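# Shelve labelled cartons onto rack boards A and B

## Task

Place each carton on the rack board named on its label (A is the top board, B the bottom one), resting flat on its base and not stacked on another carton; any carton that falls or slides down more than a few centimetres means failure.

## Robot and tools

Robot: two UR-style arms, left_arm and right_arm, each mounted on its own carriage on one shared floor track running along y at x = 0. left_rail carries left_arm and is always the one at larger y; right_rail carries right_arm. Each arm base sits at x = 0, y = its carriage position_m, z = 0.04 m, facing +x. Each arm has a two-finger gripper (140 mm max opening). left_arm's fingers can fold if gripped near the palm or pressed tip-first into a surface, so grip with the outer quarter of the pads; right_arm's fingers are rigid.

Frame: one world frame fixed to the table. Table top is z = 0, +z up, +x the direction the arms face, +y to their left. The table starts at x = 0.17 m. Results give each gripper's end_effector_position (m, centre of the closed pads), end_effector_quat_wxyz, and velocities (m/s, rad/s). The gripper's fingers point along its own +z and close along its own y.

The row format (used by execute_actions and move): one flat list of exactly 20 numbers covering both arms, each in [-1, 1]. First left_arm's 10: six joint displacements (shoulder pan, shoulder lift, elbow, wrist 1, wrist 2, wrist 3), then gripper position, force_limit, speed, activate. Then the same 10 for right_arm. Joint numbers are offsets, not poses: they count from the Joint targets the arm had when the call began (not from the previous row), scaled so 1.0 = 1.481 rad for the two shoulder joints and 2.222 rad for elbow and wrists. Sending 0 for all six keeps an arm at its current targets. Gripper position is absolute: +1 fully open, about -0.8 pads touch, -1 closes until blocked. force_limit (-1 soft to +1 hard) and speed (-1 about 30 mm/s to +1 about 250 mm/s) set grip strength and closing rate; faster closes squeeze harder. activate stays 0; send 1 only when fault reads 7 or 13. To leave a gripper unchanged, resend its last position, force_limit and speed.

execute_actions: actions is a list with one action (empty list returns state and all camera images). An action may have rows (1 to 15 rows, each applied for one 1/30 s step), steps (1 to 450, default 15, at least the row count), until (ends early when rail conditions hold, e.g. {"left_rail": {"position_status": ["!=", "moving"]}} or {"all": {"status": "ended"}}), and device commands. Rail commands: left_rail or right_rail with position_m (absolute carriage target in metres; left_rail -0.8 to 1.5, right_rail -1.5 to 0.8), speed_m_s (0.01 to 1), acceleration_factor (0.1 to 1), or {"stop": true}. Keep the carriages at least 0.78 m apart. After the last row the arm keeps heading to that row's target, so allow enough steps. cameras chooses images (cam_low, cam_left_wrist, cam_right_wrist, or "all").

move: target is one 20-number row or a list of up to 15 rows, all offsets from the same starting Joint targets. speed is the top joint speed in rad/s (0.004 to 3.14, default 0.5), one value or one per target. blend (rad) rounds corners between targets. stop_force (4 to 120 N) ends an arm's path when its wrist sensor feels that push; use it with a slow speed for touching down, and omit it when lifting off something. zero (default true) re-zeroes the sensor before a stop_force move. blocking=false returns early; then use wait or stop before new rows or moves. The result adds a move: line (done, off_target, held, fault, etc.).

wait(seconds): lets time pass with no new commands. stop: brakes a running move. zoom_image(camera, region [x0,y0,x1,y1] pixels, at most 504 square) enlarges part of the latest image. zero_wrist_force(arm) re-zeroes that wrist sensor. read_manual gives licence text only. finished_scene(scene) ends the scene irreversibly; do it only when every carton is correctly placed and stable.

Result lines: Joint positions and Joint velocities have one block per arm, rail (m) then six joints (rad); Joint targets is the commanded angle per joint, which is the base for the next displacements. Joint torques, Wrist force and Wrist torque (in gripper axes) show loads. Gripper object_status: 0 moving, 1 blocked opening, 2 blocked closing (something gripped), 3 reached position or pads met. position_measured is in counts (3 open, 230 pads touching). position_status for rails: moving, done, contact_stop, time_out, stopped_with_arm, stopped_for_other_arm, stopped_for_other_carriage; position_answer taken or not_taken. Lines like joint command not followed, joint sent to its limit, MOTOR HOT or fault notices flag trouble.

Safe order: look (cameras, zoom), drive a carriage and wait until it stops, move the arm above a carton, open, descend slowly, close and confirm object_status 2, lift, carry to the labelled board, lower gently with stop_force, open, retract upward.

Avoid: any contact between the two arms or carriages, closing a gripper on the other arm, ramming the table, rack or boards, forces near 150 N or joint overloads (they freeze the arm 10 s), dropping or releasing moving cartons, anything leaving the table, and long outstretched holds that heat motors.

Each tool is called after "Request:" by a JSON object that holds its "api" and its "payload".

## Session

Request:
{"api": "execute_actions", "payload": {"actions": []}}

Scene clock: 0.00 s.
left_arm: end_effector_position=(+0.3563, +0.7786, +0.5790) position_measured=3 object_status=3 fault=0 end_effector_quat_wxyz=(+0.000, +0.000, +1.000, +0.000) | right_arm: end_effector_position=(+0.3563, -0.6214, +0.5790) position_measured=3 object_status=3 fault=0 end_effector_quat_wxyz=(+0.000, +0.000, +1.000, +0.000)
Joint positions: left_arm=[0.7 -0.281 -2.157 1.821 -1.235 -1.571 -0.28] | right_arm=[-0.7 -0.28 -2.157 1.821 -1.235 -1.571 -0.28]
Joint velocities: within noise
Joint torques (N m): no reading
Wrist force (N): no reading
Wrist torque (N m): no reading
Wrist force, peak (N): no reading
Joint targets: left_arm=[0.700 -0.281 -2.157 1.821 -1.235 -1.571 -0.280] | right_arm=[-0.700 -0.280 -2.157 1.821 -1.235 -1.571 -0.280]
Tool commands: left_gripper/position=+1.0 left_gripper/force_limit=+1.0 left_gripper/speed=+1.0 left_gripper/activate=+0.0 right_gripper/position=+1.0 right_gripper/force_limit=+1.0 right_gripper/speed=+1.0 right_gripper/activate=+0.0
left_rail: position_m=0.700 position_status=done
right_rail: position_m=-0.700 position_status=done

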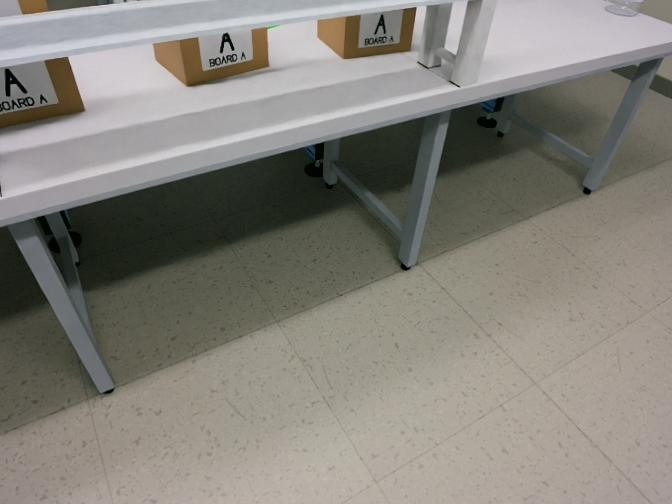

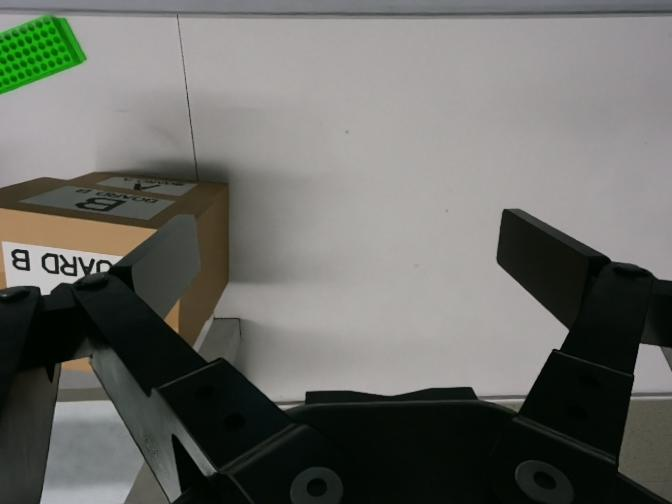

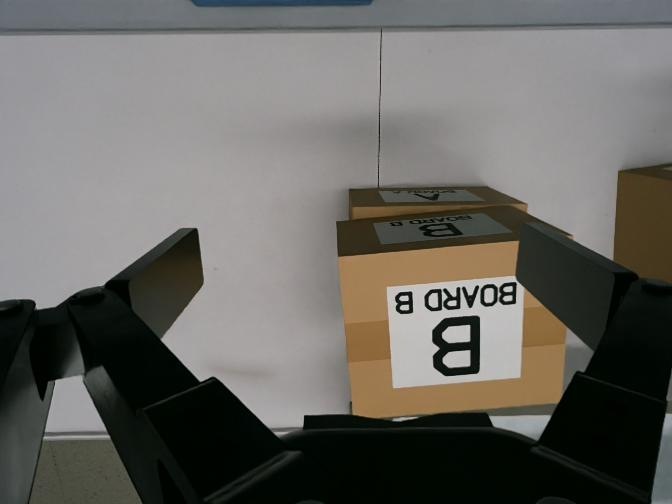

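Request:
{"api": "move", "payload": {"target": [0,0,0,-0.27,0,0,1,-1,1,0,0,0,0,-0.27,0,0,1,-1,1,0], "speed": 1.0, "cameras": ["cam_left_wrist","cam_right_wrist"]}}

Scene clock: 38.50 s.
left_arm: end_effector_position=(+0.5209, +0.7312, +0.7061) position_measured=3 object_status=3 fault=0 end_effector_quat_wxyz=(+0.284, +0.000, +0.955, -0.082) | right_arm: end_effector_position=(+0.5209, -0.6688, +0.7061) position_measured=3 object_status=3 fault=0 end_effector_quat_wxyz=(+0.284, +0.000, +0.955, -0.082)
Joint positions: left_arm=[0.7 -0.28 -2.157 1.821 -1.835 -1.571 -0.28] | right_arm=[-0.7 -0.281 -2.157 1.821 -1.835 -1.571 -0.28]
Joint torques (N m): left_arm=[-0.6 0.79 -51.76 -9.83 -0.35 0.12] | right_arm=[-2.41 2.5 -44.78 -10.91 0.11 0.28]
Wrist force (N): left_arm=[0.3 0.7 -0.2] | right_arm=[0.7 -0.1 0.9]
Wrist torque (N m): left_arm=[0.19 0.02 -0.09] | right_arm=[-0.13 -0.10 -0.24]
Wrist force, peak (N): left_arm=[-1.0 0.2 -0.9] | right_arm=[1.3 0.2 1.1]
Joint targets: left_arm=[0.700 -0.281 -2.157 1.821 -1.835 -1.571 -0.280] | right_arm=[-0.700 -0.280 -2.157 1.821 -1.835 -1.571 -0.280]
left_rail: position_m=0.700 position_status=done
right_rail: position_m=-0.700 position_status=done
move: done
cam_left_wrist: T_world_to_cam=[[0.03833, 0.9894, -0.14009, -0.63542], [0.60559, 0.08852, 0.79084, -0.94242], [0.79485, -0.11516, -0.59578, 0.2736]] pos_world=[0.3776, 0.7436, 0.81929]
cam_right_wrist: T_world_to_cam=[[0.05824, 0.98934, -0.13345, 0.73256], [0.62803, 0.06759, 0.77524, -0.82758], [0.776, -0.12896, -0.6174, 0.12157]] pos_world=[0.38275, -0.65314, 0.81439]

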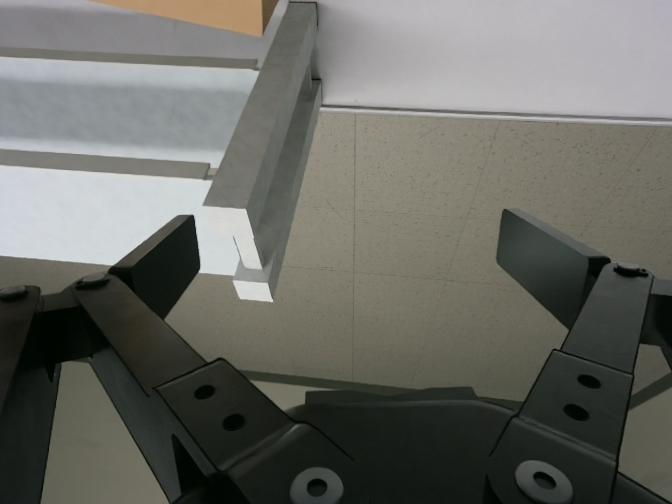

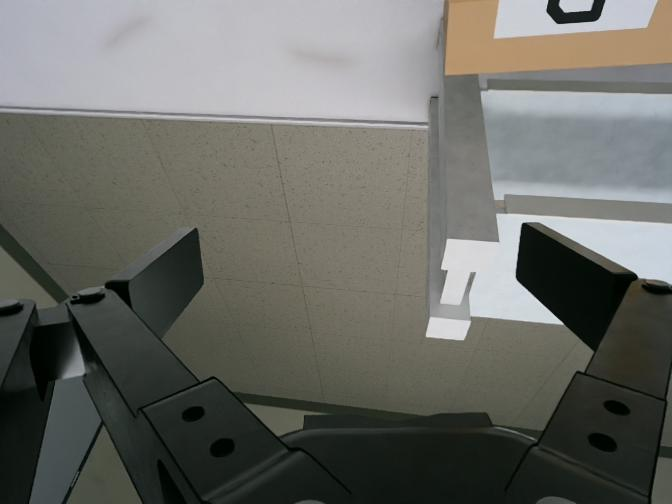

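Request:
{"api": "execute_actions", "payload": {"actions": [{"left_rail":{"position_m":0.4},"right_rail":{"position_m":-0.4},"steps":200,"until":{"all":{"status":"ended"}}}], "cameras": ["cam_left_wrist","cam_right_wrist"]}}

Request:
{"api": "move", "payload": {"target": [0,0,0,0.18,0,0,1,-1,1,0,0,0,0,0.18,0,0,1,-1,1,0], "speed": 1.0, "cameras": ["cam_left_wrist","cam_right_wrist"]}}

Scene clock: 48.30 s.
left_arm: end_effector_position=(+0.5210, +0.4311, +0.7062) position_measured=3 object_status=3 fault=0 end_effector_quat_wxyz=(+0.284, +0.000, +0.955, -0.082) | right_arm: end_effector_position=(+0.5210, -0.3689, +0.7062) position_measured=3 object_status=3 fault=0 end_effector_quat_wxyz=(+0.284, +0.000, +0.955, -0.082)
Joint positions: left_arm=[0.4 -0.28 -2.157 1.821 -1.835 -1.571 -0.281] | right_arm=[-0.4 -0.281 -2.157 1.821 -1.835 -1.571 -0.28]
Joint torques (N m): left_arm=[-3.94 3.16 -51.48 -8.98 0.15 0.15] | right_arm=[-0.72 3.68 -44.56 -10.04 0.21 0.52]
Wrist force (N): left_arm=[0.4 0.3 -0.1] | right_arm=[0.5 0.2 0.5]
Wrist torque (N m): left_arm=[0.10 -0.02 -0.09] | right_arm=[-0.07 -0.05 -0.24]
Wrist force, peak (N): left_arm=[0.2 2.6 -0.5] | right_arm=[0.6 -1.7 0.7]
Joint targets: left_arm=[0.400 -0.281 -2.157 1.821 -1.835 -1.571 -0.280] | right_arm=[-0.400 -0.280 -2.157 1.821 -1.835 -1.571 -0.280]
Tool commands: left_gripper/position=+1.0 left_gripper/force_limit=-1.0 left_gripper/speed=+1.0 left_gripper/activate=+0.0 right_gripper/position=+1.0 right_gripper/force_limit=-1.0 right_gripper/speed=+1.0 right_gripper/activate=+0.0
left_rail: position_m=0.400 position_status=done
right_rail: position_m=-0.400 position_status=done
cam_left_wrist: T_world_to_cam=[[0.03837, 0.98938, -0.14022, -0.33851], [0.60544, 0.08861, 0.79094, -0.916], [0.79496, -0.11525, -0.59561, 0.23884]] pos_world=[0.3777, 0.4436, 0.81929]
cam_right_wrist: T_world_to_cam=[[0.05828, 0.98932, -0.13357, 0.43593], [0.62794, 0.06768, 0.77532, -0.8479], [0.77608, -0.12906, -0.61729, 0.16001]] pos_world=[0.38284, -0.35324, 0.81439]

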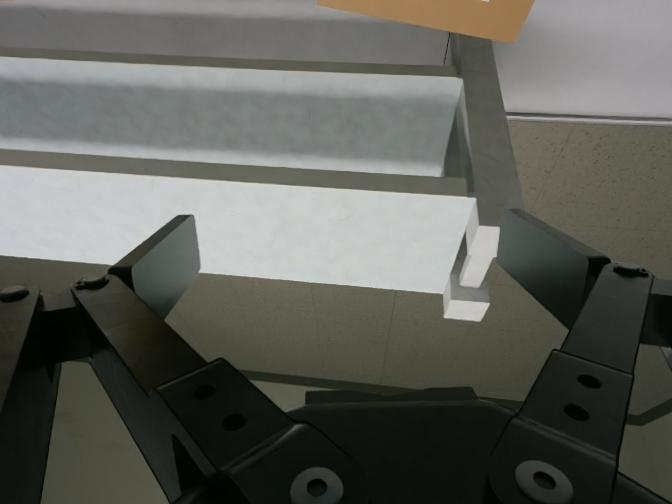

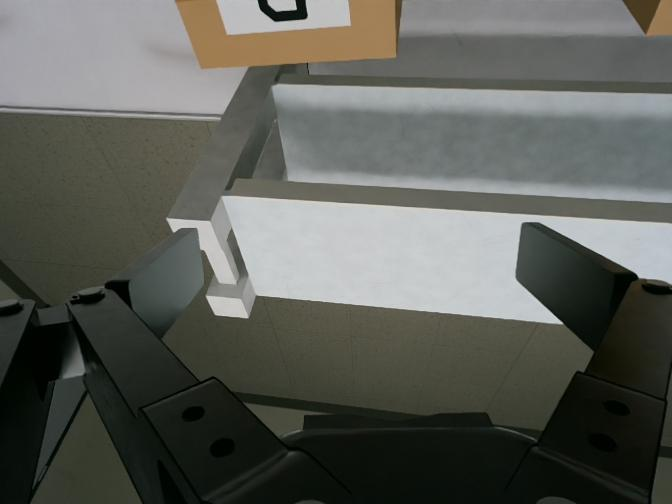

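Scene clock: 49.43 s.
left_arm: end_effector_position=(+0.4191, +0.4605, +0.6096) position_measured=3 object_status=3 fault=0 end_effector_quat_wxyz=(+0.096, +0.000, +0.995, -0.028) | right_arm: end_effector_position=(+0.4191, -0.3395, +0.6096) position_measured=3 object_status=3 fault=0 end_effector_quat_wxyz=(+0.096, +0.000, +0.995, -0.028)
Joint positions: left_arm=[0.4 -0.28 -2.157 1.821 -1.435 -1.571 -0.28] | right_arm=[-0.4 -0.281 -2.157 1.821 -1.435 -1.571 -0.28]
Joint torques (N m): left_arm=[-1.85 2.6 -50.58 -1.03 0.36 -0.21] | right_arm=[-2.32 1.13 -43.81 -0.88 0.46 0.24]
Wrist force (N): left_arm=[0.0 0.2 -0.2] | right_arm=[0.7 0.0 0.4]
Wrist torque (N m): left_arm=[0.05 0.01 -0.03] | right_arm=[-0.03 -0.12 -0.08]
Wrist force, peak (N): left_arm=[1.1 0.6 1.1] | right_arm=[1.5 0.2 1.5]
Joint targets: left_arm=[0.400 -0.281 -2.157 1.821 -1.435 -1.571 -0.280] | right_arm=[-0.400 -0.280 -2.157 1.821 -1.435 -1.571 -0.280]
left_rail: position_m=0.400 position_status=done
right_rail: position_m=-0.400 position_status=done
move: done
cam_left_wrist: T_world_to_cam=[[0.00386, 0.99931, -0.03687, -0.43034], [0.859, 0.01556, 0.51173, -0.68297], [0.51195, -0.03365, -0.85835, 0.50706]] pos_world=[0.32875, 0.45773, 0.76887]
cam_right_wrist: T_world_to_cam=[[0.02483, 0.99896, -0.03814, 0.35904], [0.87359, -0.00313, 0.48666, -0.66206], [0.48603, -0.0454, -0.87276, 0.48905]] pos_world=[0.33176, -0.33854, 0.76271]

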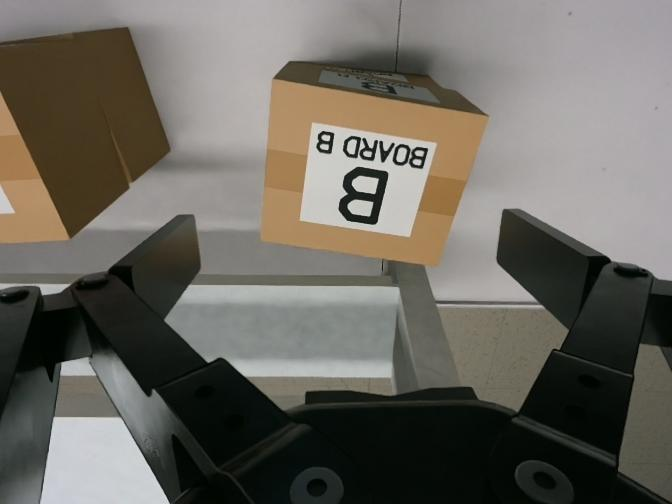

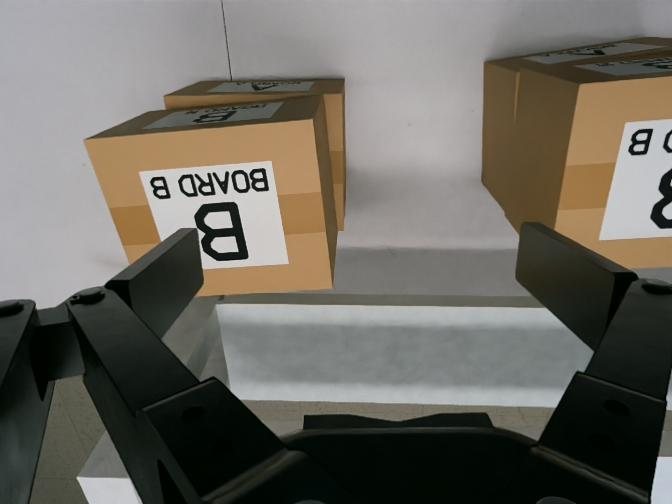

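Request:
{"api": "zoom_image", "payload": {"camera": "cam_left_wrist", "region": [0, 240, 504, 504]}}

Request:
{"api": "zoom_image", "payload": {"camera": "cam_right_wrist", "region": [60, 200, 564, 504]}}

Scaled by 1.000.

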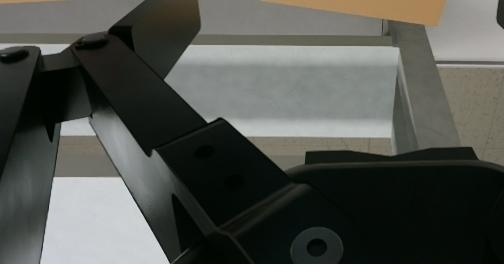

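Scaled by 1.000.

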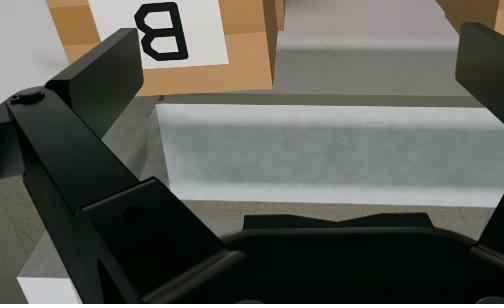

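Request:
{"api": "execute_actions", "payload": {"actions": [{"left_rail":{"position_m":0.1},"right_rail":{"position_m":-0.7},"steps":200,"until":{"all":{"status":"ended"}}}], "cameras": ["cam_left_wrist","cam_right_wrist"]}}

Request:
{"api": "execute_actions", "payload": {"actions": [{"left_rail":{"position_m":0.25},"right_rail":{"position_m":-0.55},"steps":200,"until":{"all":{"status":"ended"}}}], "cameras": ["cam_left_wrist","cam_right_wrist"]}}

Request:
{"api": "execute_actions", "payload": {"actions": [{"left_rail":{"position_m":0.55},"right_rail":{"position_m":-0.25},"steps":200,"until":{"all":{"status":"ended"}}}], "cameras": ["cam_left_wrist","cam_right_wrist"]}}

Scene clock: 197.43 s.
left_arm: end_effector_position=(+0.4190, +0.2928, +0.6096) position_measured=3 object_status=3 fault=0 end_effector_quat_wxyz=(+0.096, +0.000, +0.995, -0.028) | right_arm: end_effector_position=(+0.4190, -0.6395, +0.6096) position_measured=3 object_status=3 fault=0 end_effector_quat_wxyz=(+0.096, +0.000, +0.995, -0.028)
Joint positions: left_arm=[0.232 -0.281 -2.157 1.821 -1.435 -1.571 -0.28] | right_arm=[-0.7 -0.28 -2.157 1.821 -1.435 -1.571 -0.28]
Joint torques (N m): left_arm=[-2.2 3.16 -50.33 -1.02 -0.15 0.04] | right_arm=[-1.41 1.72 -44.32 -1.75 0.11 0.4]
Wrist force (N): left_arm=[0.1 0.3 0.0] | right_arm=[0.4 0.0 0.4]
Wrist torque (N m): left_arm=[0.07 0.00 -0.03] | right_arm=[-0.02 -0.06 -0.08]
Wrist force, peak (N): left_arm=[0.6 -5.2 0.0] | right_arm=[0.4 1.9 0.2]
Joint targets: left_arm=[0.232 -0.281 -2.157 1.821 -1.435 -1.571 -0.280] | right_arm=[-0.700 -0.280 -2.157 1.821 -1.435 -1.571 -0.280]
Tool commands: left_gripper/position=+1.0 left_gripper/force_limit=-1.0 left_gripper/speed=+1.0 left_gripper/activate=+0.0 right_gripper/position=+1.0 right_gripper/force_limit=-1.0 right_gripper/speed=+1.0 right_gripper/activate=+0.0
left_rail: position_m=0.232 position_status=stopped_for_other_carriage position_answer=taken
right_rail: position_m=-0.700 position_status=done
cam_left_wrist: T_world_to_cam=[[0.00394, 0.99931, -0.03682, -0.26282], [0.85912, 0.01546, 0.51154, -0.68017], [0.51176, -0.03365, -0.85847, 0.50148]] pos_world=[0.32875, 0.29003, 0.76877]
cam_right_wrist: T_world_to_cam=[[0.02482, 0.99896, -0.03815, 0.65864], [0.87365, -0.00313, 0.48654, -0.66293], [0.48591, -0.0454, -0.87283, 0.47552]] pos_world=[0.33176, -0.63844, 0.76271]

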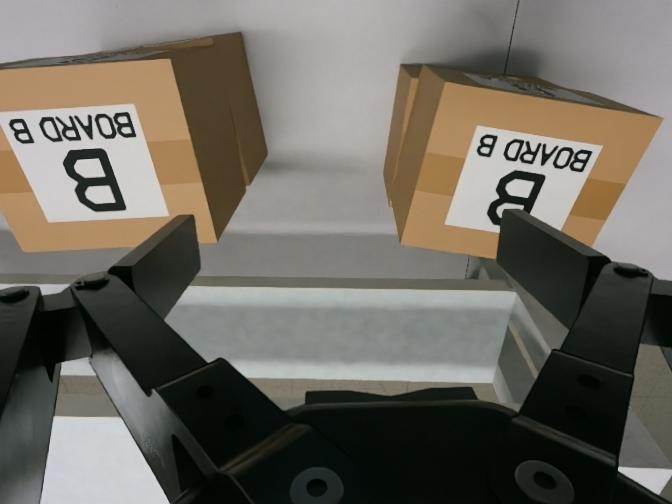

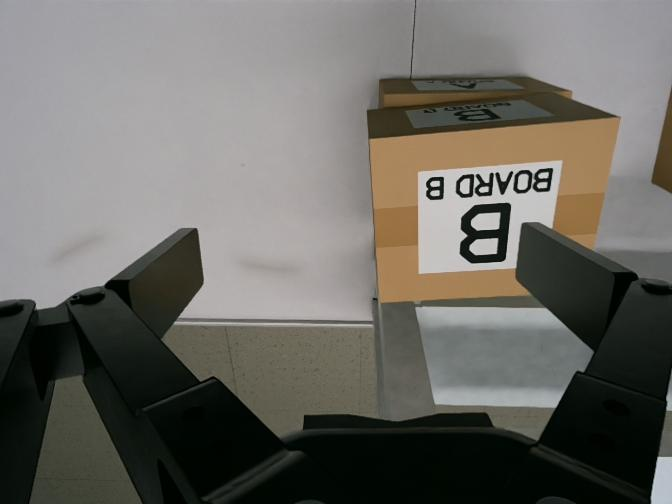

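Scene clock: 198.67 s.
left_arm: end_effector_position=(+0.4190, +0.3105, +0.6096) position_measured=3 object_status=3 fault=0 end_effector_quat_wxyz=(+0.096, +0.000, +0.995, -0.028) | right_arm: end_effector_position=(+0.4190, -0.4895, +0.6096) position_measured=3 object_status=3 fault=0 end_effector_quat_wxyz=(+0.096, +0.000, +0.995, -0.028)
Joint positions: left_arm=[0.25 -0.281 -2.157 1.821 -1.435 -1.571 -0.28] | right_arm=[-0.55 -0.28 -2.157 1.821 -1.435 -1.571 -0.28]
Joint torques (N m): left_arm=[-2.68 2.66 -50.85 -1.59 -0.1 -0.24] | right_arm=[-1.28 2.59 -43.99 -2.44 0.02 0.5]
Wrist force (N): left_arm=[0.0 0.5 0.0] | right_arm=[0.3 0.0 0.3]
Wrist torque (N m): left_arm=[0.13 0.02 -0.03] | right_arm=[-0.04 -0.04 -0.08]
Wrist force, peak (N): left_arm=[-0.1 1.7 -0.4] | right_arm=[0.4 -2.5 0.2]
Joint targets: left_arm=[0.250 -0.281 -2.157 1.821 -1.435 -1.571 -0.280] | right_arm=[-0.550 -0.280 -2.157 1.821 -1.435 -1.571 -0.280]
Tool commands: left_gripper/position=+1.0 left_gripper/force_limit=-1.0 left_gripper/speed=+1.0 left_gripper/activate=+0.0 right_gripper/position=+1.0 right_gripper/force_limit=-1.0 right_gripper/speed=+1.0 right_gripper/activate=+0.0
left_rail: position_m=0.250 position_status=done
right_rail: position_m=-0.550 position_status=done
cam_left_wrist: T_world_to_cam=[[0.00394, 0.99931, -0.03682, -0.28051], [0.85912, 0.01546, 0.51154, -0.68045], [0.51176, -0.03365, -0.85847, 0.50208]] pos_world=[0.32875, 0.30773, 0.76877]
cam_right_wrist: T_world_to_cam=[[0.02482, 0.99896, -0.03815, 0.50889], [0.87365, -0.00313, 0.48654, -0.66246], [0.48591, -0.0454, -0.87283, 0.48233]] pos_world=[0.33176, -0.48854, 0.76271]

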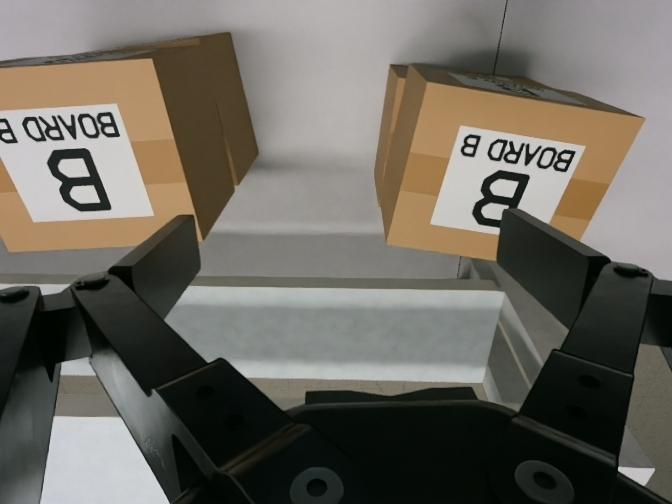

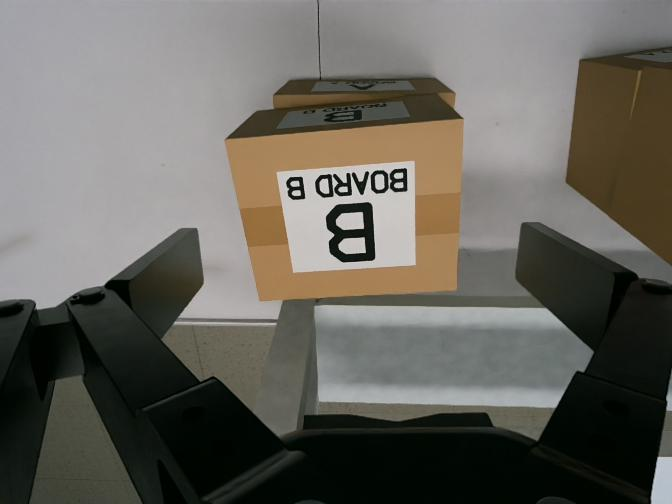

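Scene clock: 200.30 s.
left_arm: end_effector_position=(+0.4190, +0.6105, +0.6096) position_measured=3 object_status=3 fault=0 end_effector_quat_wxyz=(+0.096, +0.000, +0.995, -0.028) | right_arm: end_effector_position=(+0.4190, -0.3218, +0.6096) position_measured=3 object_status=3 fault=0 end_effector_quat_wxyz=(+0.096, +0.000, +0.995, -0.028)
Joint positions: left_arm=[0.55 -0.281 -2.157 1.821 -1.435 -1.571 -0.28] | right_arm=[-0.382 -0.28 -2.157 1.821 -1.435 -1.571 -0.28]
Joint torques (N m): left_arm=[-5.98 3.33 -50.92 -1.99 -0.27 0.04] | right_arm=[-1.32 1.72 -44.15 -3.09 0.26 0.45]
Wrist force (N): left_arm=[0.0 0.1 -0.3] | right_arm=[0.2 0.1 0.2]
Wrist torque (N m): left_arm=[0.02 0.03 -0.03] | right_arm=[-0.02 -0.01 -0.08]
Wrist force, peak (N): left_arm=[0.3 1.8 -0.3] | right_arm=[0.3 4.2 0.0]
Joint targets: left_arm=[0.550 -0.281 -2.157 1.821 -1.435 -1.571 -0.280] | right_arm=[-0.382 -0.280 -2.157 1.821 -1.435 -1.571 -0.280]
Tool commands: left_gripper/position=+1.0 left_gripper/force_limit=-1.0 left_gripper/speed=+1.0 left_gripper/activate=+0.0 right_gripper/position=+1.0 right_gripper/force_limit=-1.0 right_gripper/speed=+1.0 right_gripper/activate=+0.0
left_rail: position_m=0.550 position_status=done
right_rail: position_m=-0.382 position_status=stopped_for_other_carriage position_answer=taken
cam_left_wrist: T_world_to_cam=[[0.00394, 0.99931, -0.03682, -0.5803], [0.85912, 0.01546, 0.51154, -0.68509], [0.51176, -0.03365, -0.85847, 0.51217]] pos_world=[0.32875, 0.60773, 0.76877]
cam_right_wrist: T_world_to_cam=[[0.02482, 0.99896, -0.03815, 0.34127], [0.87365, -0.00313, 0.48654, -0.66194], [0.48591, -0.0454, -0.87283, 0.48995]] pos_world=[0.33176, -0.32074, 0.76271]

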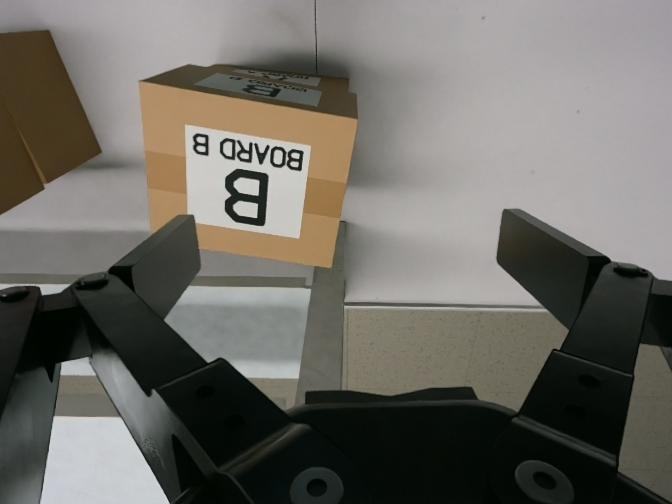

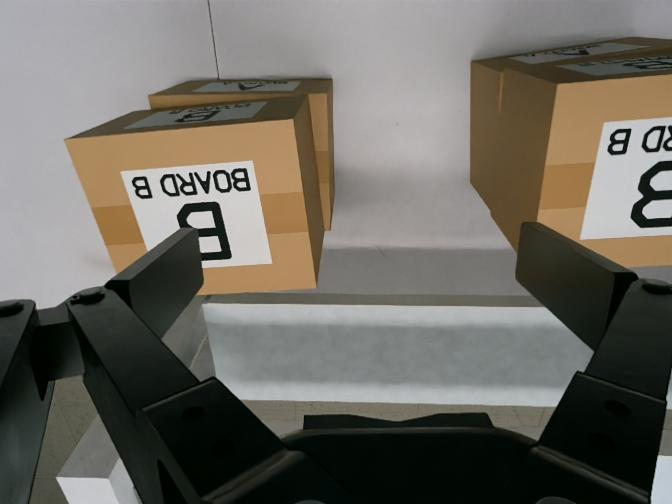

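Request:
{"api": "move", "payload": {"target": [0,-0.1125,0.3623,-0.6248,0,0,1,-1,1,0,0,-0.1125,0.3623,-0.6248,0,0,1,-1,1,0], "speed": 1.0, "cameras": ["cam_left_wrist","cam_right_wrist"]}}

Scene clock: 279.00 s.
left_arm: end_effector_position=(+0.5032, +0.5863, +0.3970) position_measured=3 object_status=3 fault=0 end_effector_quat_wxyz=(+0.439, +0.000, +0.889, -0.127) | right_arm: end_effector_position=(+0.5032, -0.3460, +0.3970) position_measured=3 object_status=3 fault=0 end_effector_quat_wxyz=(+0.439, +0.000, +0.889, -0.127)
Joint positions: left_arm=[0.55 -0.281 -2.323 2.626 -2.823 -1.571 -0.28] | right_arm=[-0.382 -0.28 -2.323 2.626 -2.823 -1.571 -0.28]
Joint torques (N m): left_arm=[-1.65 -8.52 -41.38 -9.43 0 -0.11] | right_arm=[-1.72 2.75 -35.89 -10.65 0.03 0.27]
Wrist force (N): left_arm=[0.4 1.0 0.0] | right_arm=[0.8 0.7 1.1]
Wrist torque (N m): left_arm=[0.23 0.08 -0.11] | right_arm=[-0.05 -0.07 -0.30]
Wrist force, peak (N): left_arm=[1.7 1.8 0.5] | right_arm=[2.7 1.1 1.6]
Joint targets: left_arm=[0.550 -0.281 -2.323 2.626 -2.823 -1.571 -0.280] | right_arm=[-0.382 -0.280 -2.323 2.626 -2.823 -1.571 -0.280]
left_rail: position_m=0.550 position_status=done
right_rail: position_m=-0.382 position_status=stopped_for_other_carriage position_answer=taken
move: done
cam_left_wrist: T_world_to_cam=[[0.09833, 0.97211, -0.21292, -0.52587], [0.31249, 0.17297, 0.93404, -0.63334], [0.94482, -0.15837, -0.28677, -0.08594]] pos_world=[0.33082, 0.60714, 0.45496]
cam_right_wrist: T_world_to_cam=[[0.11495, 0.973, -0.20016, 0.36537], [0.33849, 0.15107, 0.92876, -0.485], [0.93392, -0.17451, -0.31198, -0.23044]] pos_world=[0.33738, -0.32245, 0.45169]

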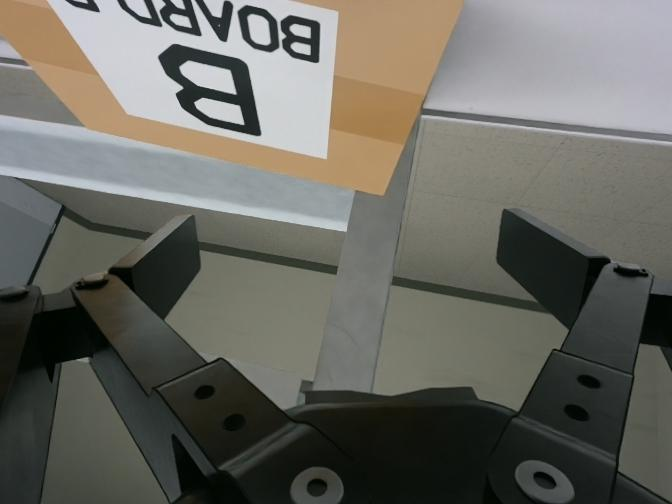

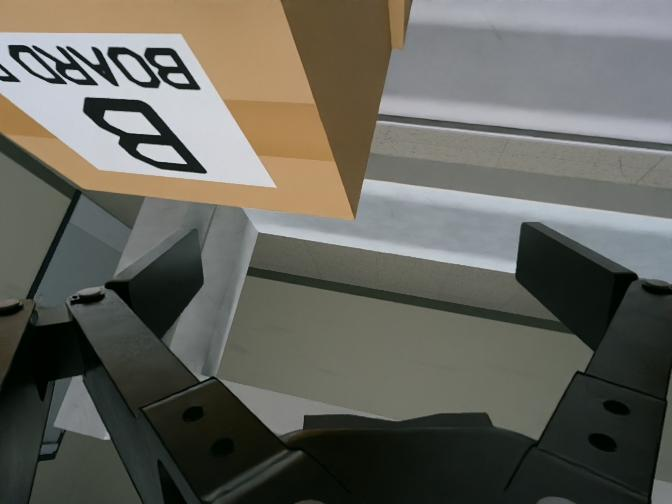

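Request:
{"api": "execute_actions", "payload": {"actions": [{"right_rail":{"position_m":-0.25},"steps":200,"until":{"all":{"status":"ended"}}}], "cameras": ["cam_left_wrist","cam_right_wrist"]}}

Request:
{"api": "execute_actions", "payload": {"actions": [{"right_rail":{"position_m":-0.7},"left_rail":{"position_m":0.4},"steps":200,"until":{"all":{"status":"ended"}}}], "cameras": ["cam_left_wrist","cam_right_wrist"]}}

Request:
{"api": "execute_actions", "payload": {"actions": [{"left_rail":{"position_m":0.2},"steps":200,"until":{"all":{"status":"ended"}}}], "cameras": ["cam_left_wrist","cam_right_wrist"]}}

Scene clock: 287.50 s.
left_arm: end_effector_position=(+0.5032, +0.5863, +0.3970) position_measured=3 object_status=3 fault=0 end_effector_quat_wxyz=(+0.439, +0.000, +0.889, -0.127) | right_arm: end_effector_position=(+0.5032, -0.2138, +0.3970) position_measured=3 object_status=3 fault=0 end_effector_quat_wxyz=(+0.439, +0.000, +0.889, -0.127)
Joint positions: left_arm=[0.55 -0.281 -2.323 2.626 -2.823 -1.571 -0.28] | right_arm=[-0.25 -0.28 -2.323 2.626 -2.823 -1.571 -0.28]
Joint torques (N m): left_arm=[-2.32 -5.46 -41.23 -9.11 -0.01 -0.59] | right_arm=[-1.63 6.08 -37.85 -9.97 0.07 0.4]
Wrist force (N): left_arm=[0.5 1.2 -0.1] | right_arm=[0.9 0.6 1.4]
Wrist torque (N m): left_arm=[0.30 0.03 -0.11] | right_arm=[-0.07 -0.10 -0.30]
Wrist force, peak (N): left_arm=[0.0 1.6 -0.2] | right_arm=[0.5 2.2 1.0]
Joint targets: left_arm=[0.550 -0.281 -2.323 2.626 -2.823 -1.571 -0.280] | right_arm=[-0.250 -0.280 -2.323 2.626 -2.823 -1.571 -0.280]
Tool commands: left_gripper/position=+1.0 left_gripper/force_limit=-1.0 left_gripper/speed=+1.0 left_gripper/activate=+0.0 right_gripper/position=+1.0 right_gripper/force_limit=-1.0 right_gripper/speed=+1.0 right_gripper/activate=+0.0
left_rail: position_m=0.550 position_status=done
right_rail: position_m=-0.250 position_status=done
cam_left_wrist: T_world_to_cam=[[0.09835, 0.97211, -0.21291, -0.52588], [0.3124, 0.17297, 0.93407, -0.63333], [0.94485, -0.15838, -0.28667, -0.08599]] pos_world=[0.33082, 0.60714, 0.45496]
cam_right_wrist: T_world_to_cam=[[0.11497, 0.973, -0.20016, 0.23663], [0.3384, 0.15108, 0.9288, -0.50497], [0.93395, -0.17452, -0.31189, -0.2074]] pos_world=[0.33738, -0.19015, 0.45169]

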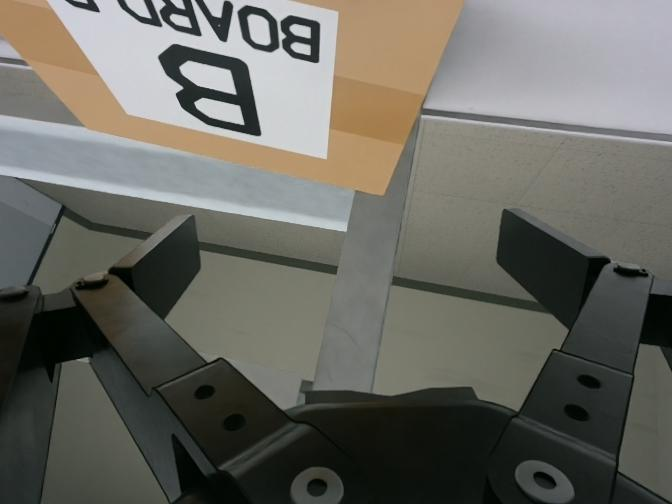

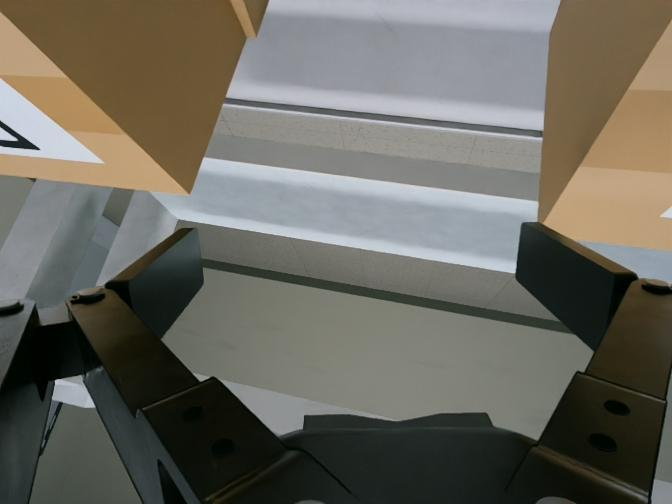

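Scene clock: 289.43 s.
left_arm: end_effector_position=(+0.5032, +0.4363, +0.3970) position_measured=3 object_status=3 fault=0 end_effector_quat_wxyz=(+0.439, +0.000, +0.889, -0.127) | right_arm: end_effector_position=(+0.5032, -0.6637, +0.3970) position_measured=3 object_status=3 fault=0 end_effector_quat_wxyz=(+0.439, +0.000, +0.889, -0.127)
Joint positions: left_arm=[0.4 -0.281 -2.323 2.626 -2.823 -1.571 -0.28] | right_arm=[-0.7 -0.28 -2.323 2.626 -2.823 -1.571 -0.28]
Joint torques (N m): left_arm=[-3.13 4.52 -45.92 -8.16 -0.43 -0.25] | right_arm=[-0.8 13.91 -42.41 -8.98 0.27 0.49]
Wrist force (N): left_arm=[0.4 1.0 0.0] | right_arm=[1.0 0.6 1.3]
Wrist torque (N m): left_arm=[0.22 0.07 -0.11] | right_arm=[-0.06 -0.11 -0.30]
Wrist force, peak (N): left_arm=[0.0 3.0 -0.6] | right_arm=[0.6 3.3 0.6]
Joint targets: left_arm=[0.400 -0.281 -2.323 2.626 -2.823 -1.571 -0.280] | right_arm=[-0.700 -0.280 -2.323 2.626 -2.823 -1.571 -0.280]
Tool commands: left_gripper/position=+1.0 left_gripper/force_limit=-1.0 left_gripper/speed=+1.0 left_gripper/activate=+0.0 right_gripper/position=+1.0 right_gripper/force_limit=-1.0 right_gripper/speed=+1.0 right_gripper/activate=+0.0
left_rail: position_m=0.400 position_status=done
right_rail: position_m=-0.700 position_status=done
cam_left_wrist: T_world_to_cam=[[0.09835, 0.97211, -0.21291, -0.38006], [0.3124, 0.17297, 0.93407, -0.60738], [0.94485, -0.15838, -0.28667, -0.10975]] pos_world=[0.33082, 0.45714, 0.45496]
cam_right_wrist: T_world_to_cam=[[0.11497, 0.973, -0.20016, 0.67438], [0.3384, 0.15108, 0.9288, -0.437], [0.93395, -0.17452, -0.31189, -0.28592]] pos_world=[0.33738, -0.64005, 0.45169]

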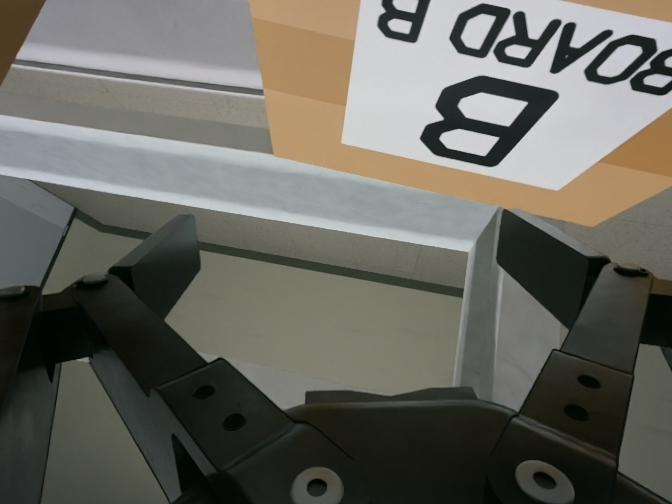

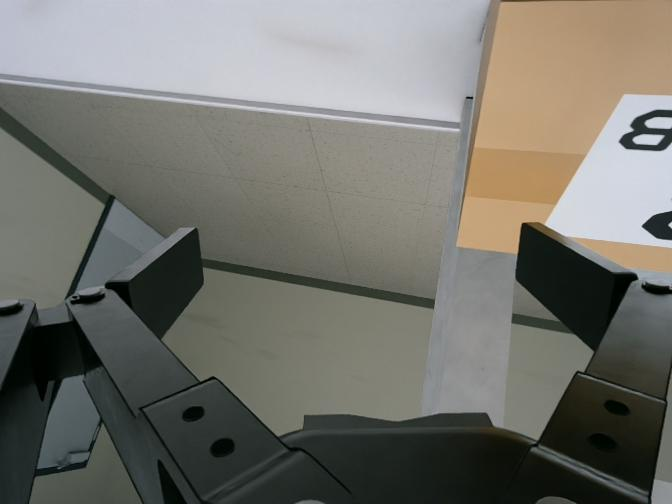

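Scene clock: 290.80 s.
left_arm: end_effector_position=(+0.5032, +0.2363, +0.3970) position_measured=3 object_status=3 fault=0 end_effector_quat_wxyz=(+0.439, +0.000, +0.889, -0.127) | right_arm: end_effector_position=(+0.5032, -0.6637, +0.3970) position_measured=3 object_status=3 fault=0 end_effector_quat_wxyz=(+0.439, +0.000, +0.889, -0.127)
Joint positions: left_arm=[0.2 -0.281 -2.323 2.626 -2.823 -1.571 -0.28] | right_arm=[-0.7 -0.28 -2.323 2.626 -2.823 -1.571 -0.28]
Joint torques (N m): left_arm=[-2.39 10.35 -48.49 -6.97 -0.19 -0.4] | right_arm=[0.26 20.88 -44.71 -7.92 -0.07 0.5]
Wrist force (N): left_arm=[0.1 1.2 -0.2] | right_arm=[0.6 0.6 1.3]
Wrist torque (N m): left_arm=[0.28 0.13 -0.11] | right_arm=[-0.07 -0.05 -0.29]
Wrist force, peak (N): left_arm=[0.3 2.5 -0.4] | right_arm=[1.0 0.9 1.5]
Joint targets: left_arm=[0.200 -0.281 -2.323 2.626 -2.823 -1.571 -0.280] | right_arm=[-0.700 -0.280 -2.323 2.626 -2.823 -1.571 -0.280]
Tool commands: left_gripper/position=+1.0 left_gripper/force_limit=-1.0 left_gripper/speed=+1.0 left_gripper/activate=+0.0 right_gripper/position=+1.0 right_gripper/force_limit=-1.0 right_gripper/speed=+1.0 right_gripper/activate=+0.0
left_rail: position_m=0.200 position_status=done
right_rail: position_m=-0.700 position_status=done
cam_left_wrist: T_world_to_cam=[[0.09835, 0.97211, -0.21291, -0.18564], [0.3124, 0.17297, 0.93407, -0.57279], [0.94485, -0.15838, -0.28667, -0.14142]] pos_world=[0.33082, 0.25714, 0.45496]
cam_right_wrist: T_world_to_cam=[[0.11497, 0.973, -0.20016, 0.67438], [0.3384, 0.15108, 0.9288, -0.437], [0.93395, -0.17452, -0.31189, -0.28592]] pos_world=[0.33738, -0.64005, 0.45169]

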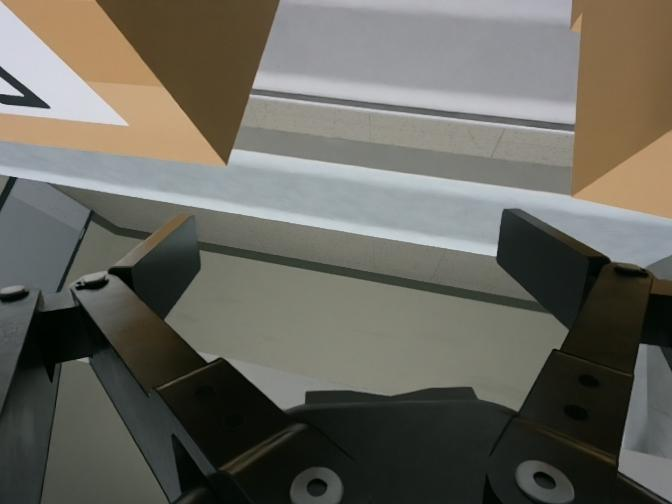

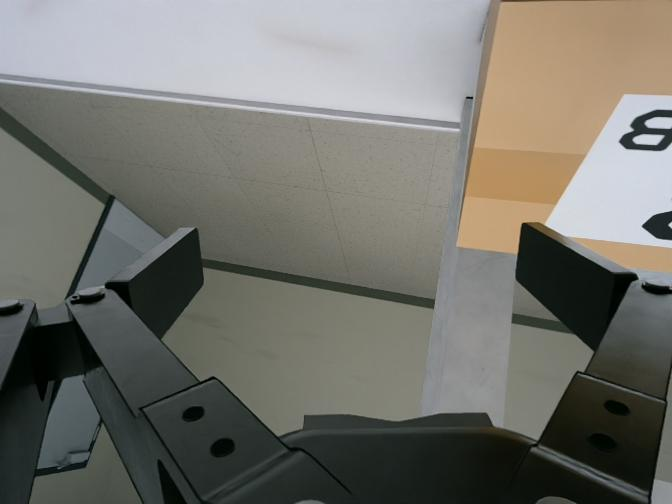

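Request:
{"api": "zoom_image", "payload": {"camera": "cam_left_wrist", "region": [220, 60, 520, 285]}}

Request:
{"api": "zoom_image", "payload": {"camera": "cam_left_wrist", "region": [160, 260, 460, 485]}}

Scaled by 1.680.

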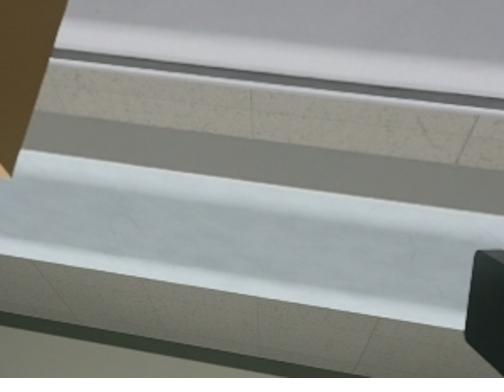

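Scaled by 1.680.

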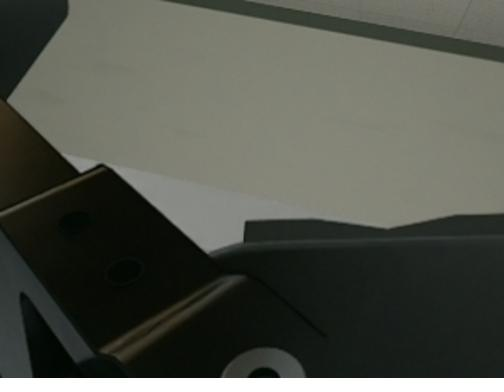

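Request:
{"api": "move", "payload": {"target": [0,0.1121,-0.3623,0.9104,0,0,-0.1,-1,0,0,0,0.1121,-0.3623,0.9104,0,0,-0.1,-1,0,0], "speed": 1.2}}

Request:
{"api": "execute_actions", "payload": {"actions": [{"left_rail":{"position_m":0.55},"right_rail":{"position_m":-0.6},"steps":200,"until":{"all":{"status":"ended"}}}]}}

Scene clock: 549.00 s.
left_arm: end_effector_position=(+0.2077, +0.3214, +0.5602) position_measured=141 object_status=3 fault=0 end_effector_quat_wxyz=(-0.207, +0.000, +0.977, +0.060) | right_arm: end_effector_position=(+0.2077, -0.5786, +0.5602) position_measured=141 object_status=3 fault=0 end_effector_quat_wxyz=(-0.207, +0.000, +0.977, +0.060)
Joint positions: left_arm=[0.2 -0.281 -2.157 1.821 -0.801 -1.571 -0.28] | right_arm=[-0.7 -0.28 -2.157 1.821 -0.801 -1.571 -0.28]
Joint torques (N m): left_arm=[-3.88 27.7 -60.28 0.5 -0.5 -0.29] | right_arm=[-0.15 17.1 -49.96 0.5 0.06 0.44]
Wrist force (N): left_arm=[0.2 0.0 0.0] | right_arm=[0.0 0.1 -1.0]
Wrist torque (N m): left_arm=[-0.04 -0.12 0.06] | right_arm=[0.08 -0.14 0.13]
Wrist force, peak (N): left_arm=[2.2 0.5 -0.9] | right_arm=[1.9 1.2 1.0]
Joint targets: left_arm=[0.200 -0.281 -2.157 1.821 -0.800 -1.571 -0.280] | right_arm=[-0.700 -0.280 -2.157 1.821 -0.800 -1.571 -0.280]
left_rail: position_m=0.200 position_status=done
right_rail: position_m=-0.700 position_status=done
move: done

Scene clock: 550.73 s.
left_arm: end_effector_position=(+0.2076, +0.6714, +0.5603) position_measured=141 object_status=3 fault=0 end_effector_quat_wxyz=(-0.207, +0.000, +0.977, +0.060) | right_arm: end_effector_position=(+0.2076, -0.4786, +0.5603) position_measured=141 object_status=3 fault=0 end_effector_quat_wxyz=(-0.207, +0.000, +0.977, +0.060)
Joint positions: left_arm=[0.55 -0.281 -2.157 1.821 -0.8 -1.571 -0.28] | right_arm=[-0.6 -0.28 -2.157 1.821 -0.8 -1.571 -0.28]
Joint torques (N m): left_arm=[-1.98 6.18 -57.76 0.21 -0.81 -0.5] | right_arm=[-1.24 -3.19 -47.39 -0.19 0.14 0.59]
Wrist force (N): left_arm=[0.2 0.2 -0.1] | right_arm=[0.1 0.1 -0.9]
Wrist torque (N m): left_arm=[0.00 -0.13 0.06] | right_arm=[0.07 -0.16 0.14]
Wrist force, peak (N): left_arm=[-0.2 -2.0 -0.5] | right_arm=[0.1 -2.2 -1.1]
Joint targets: left_arm=[0.550 -0.281 -2.157 1.821 -0.800 -1.571 -0.280] | right_arm=[-0.600 -0.280 -2.157 1.821 -0.800 -1.571 -0.280]
Tool commands: left_gripper/position=-0.1 left_gripper/force_limit=-1.0 left_gripper/speed=+0.0 left_gripper/activate=+0.0 right_gripper/position=-0.1 right_gripper/force_limit=-1.0 right_gripper/speed=+0.0 right_gripper/activate=+0.0
left_rail: position_m=0.550 position_status=done
right_rail: position_m=-0.600 position_status=done

Request:
{"api": "move", "payload": {"target": [-0.9575,0,0,0.5113,0.6627,-0.5809,-0.1,-1,0,0,0.6627,0,0,0.5113,1.0,0.8330,-0.1,-1,0,0], "speed": 1.2}}

Scene clock: 564.50 s.
left_arm: end_effector_position=(+0.4876, +0.3189, +0.7998) position_measured=141 object_status=3 fault=0 end_effector_quat_wxyz=(+0.508, +0.507, +0.493, +0.492) | right_arm: end_effector_position=(+0.0238, +0.0025, +0.8000) position_measured=141 object_status=3 fault=0 end_effector_quat_wxyz=(+0.707, -0.707, -0.018, +0.017)
Joint positions: left_arm=[0.55 -1.699 -2.157 1.821 0.336 -0.098 -1.571] | right_arm=[-0.6 0.701 -2.157 1.821 0.336 0.651 1.57]
Joint torques (N m): left_arm=[-12.89 3.91 -42.03 4.07 2.28 -2.87] | right_arm=[13.23 1.56 -35.67 1.23 3.72 2.38]
Wrist force (N): left_arm=[0.6 0.1 -0.3] | right_arm=[0.3 1.3 0.4]
Wrist torque (N m): left_arm=[0.08 -0.02 -0.23] | right_arm=[-0.42 -0.21 -0.53]
Wrist force, peak (N): left_arm=[-2.2 -0.9 -1.6] | right_arm=[0.4 -4.7 -1.4]
Joint targets: left_arm=[0.550 -1.699 -2.157 1.821 0.336 -0.098 -1.571] | right_arm=[-0.600 0.701 -2.157 1.821 0.336 0.651 1.570]
left_rail: position_m=0.550 position_status=done
right_rail: position_m=-0.600 position_status=done
move: done

Request:
{"api": "move", "payload": {"target": [[0,0,0,0,0,0,-0.1,-1,0,0,0.0003,0,0,0,0.6644,0.0003,-0.1,-1,0,0],[0,0.1457,0.1509,-0.248,0,0,-0.1,-1,0,0,0.0003,0.1536,0.1477,-0.2501,0.6644,0.0003,-0.1,-1,0,0]], "speed": 1.0, "blend": 0.1, "cameras": ["cam_left_wrist","cam_right_wrist"]}}

Scene clock: 577.77 s.
left_arm: end_effector_position=(+0.4702, +0.1838, +0.5503) position_measured=141 object_status=3 fault=0 end_effector_quat_wxyz=(+0.508, +0.507, +0.493, +0.492) | right_arm: end_effector_position=(+0.4863, -0.1967, +0.5505) position_measured=141 object_status=3 fault=0 end_effector_quat_wxyz=(+0.535, -0.535, +0.462, -0.462)
Joint positions: left_arm=[0.55 -1.699 -1.942 2.156 -0.215 -0.098 -1.571] | right_arm=[-0.6 0.702 -1.93 2.149 -0.22 2.127 1.571]
Joint torques (N m): left_arm=[-8.67 7.36 -37.19 -2.12 1.19 -2.86] | right_arm=[9.06 -5.57 -35.1 -6.6 3.73 2.82]
Wrist force (N): left_arm=[0.4 -0.2 0.0] | right_arm=[0.3 1.4 1.1]
Wrist torque (N m): left_arm=[0.01 0.00 -0.22] | right_arm=[-0.35 -0.25 -0.51]
Wrist force, peak (N): left_arm=[3.7 3.3 0.2] | right_arm=[-0.7 5.6 2.7]
Joint targets: left_arm=[0.550 -1.699 -1.942 2.156 -0.215 -0.098 -1.571] | right_arm=[-0.600 0.702 -1.930 2.149 -0.220 2.127 1.571]
left_rail: position_m=0.550 position_status=done
right_rail: position_m=-0.600 position_status=done
move: done
cam_left_wrist: T_world_to_cam=[[-0.01811, -0.00034, 0.99984, -0.53256], [-0.36595, -0.93061, -0.00694, 0.34311], [0.93046, -0.36602, 0.01673, -0.1966]] pos_world=[0.29885, 0.24716, 0.53814]
cam_right_wrist: T_world_to_cam=[[-0.01535, 0.02106, -0.99966, 0.56889], [-0.44383, 0.89574, 0.02569, 0.37968], [0.89598, 0.44408, -0.0044, -0.16987]] pos_world=[0.32945, -0.27664, 0.5582]

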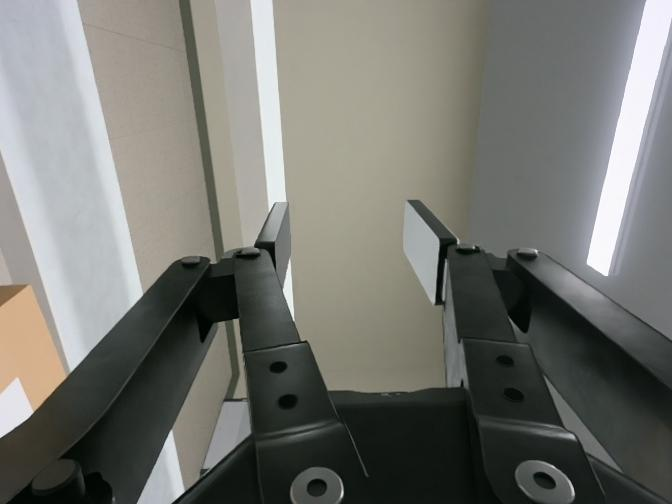

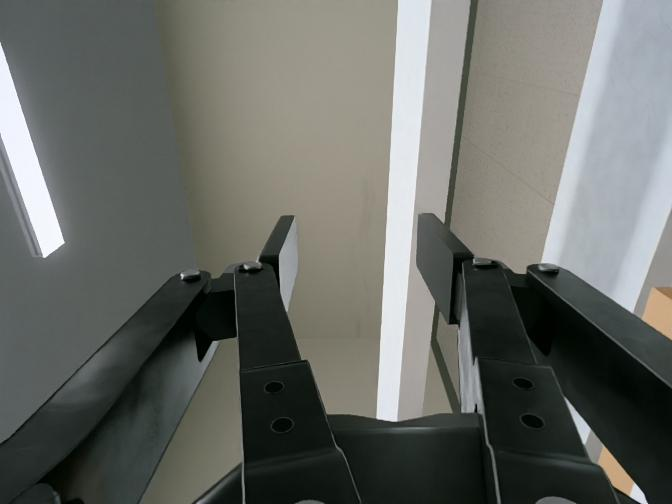

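Request:
{"api": "zoom_image", "payload": {"camera": "cam_right_wrist", "region": [360, 0, 660, 220]}}

Request:
{"api": "zoom_image", "payload": {"camera": "cam_left_wrist", "region": [0, 0, 300, 220]}}

Scaled by 1.680.

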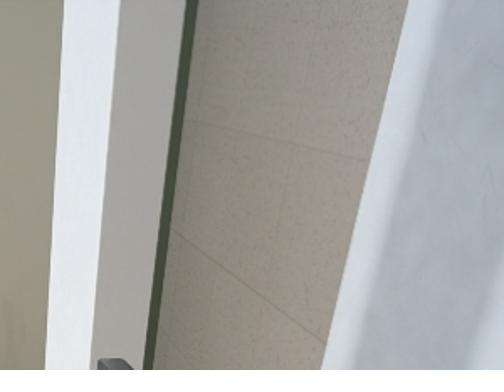

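Scaled by 1.680.

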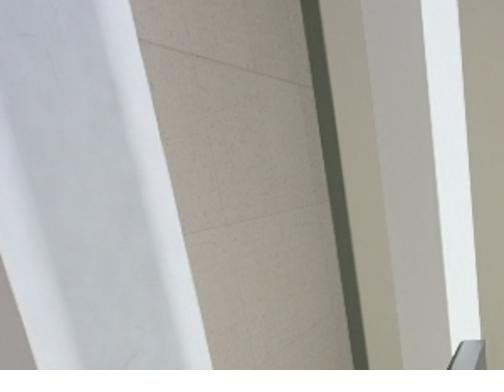

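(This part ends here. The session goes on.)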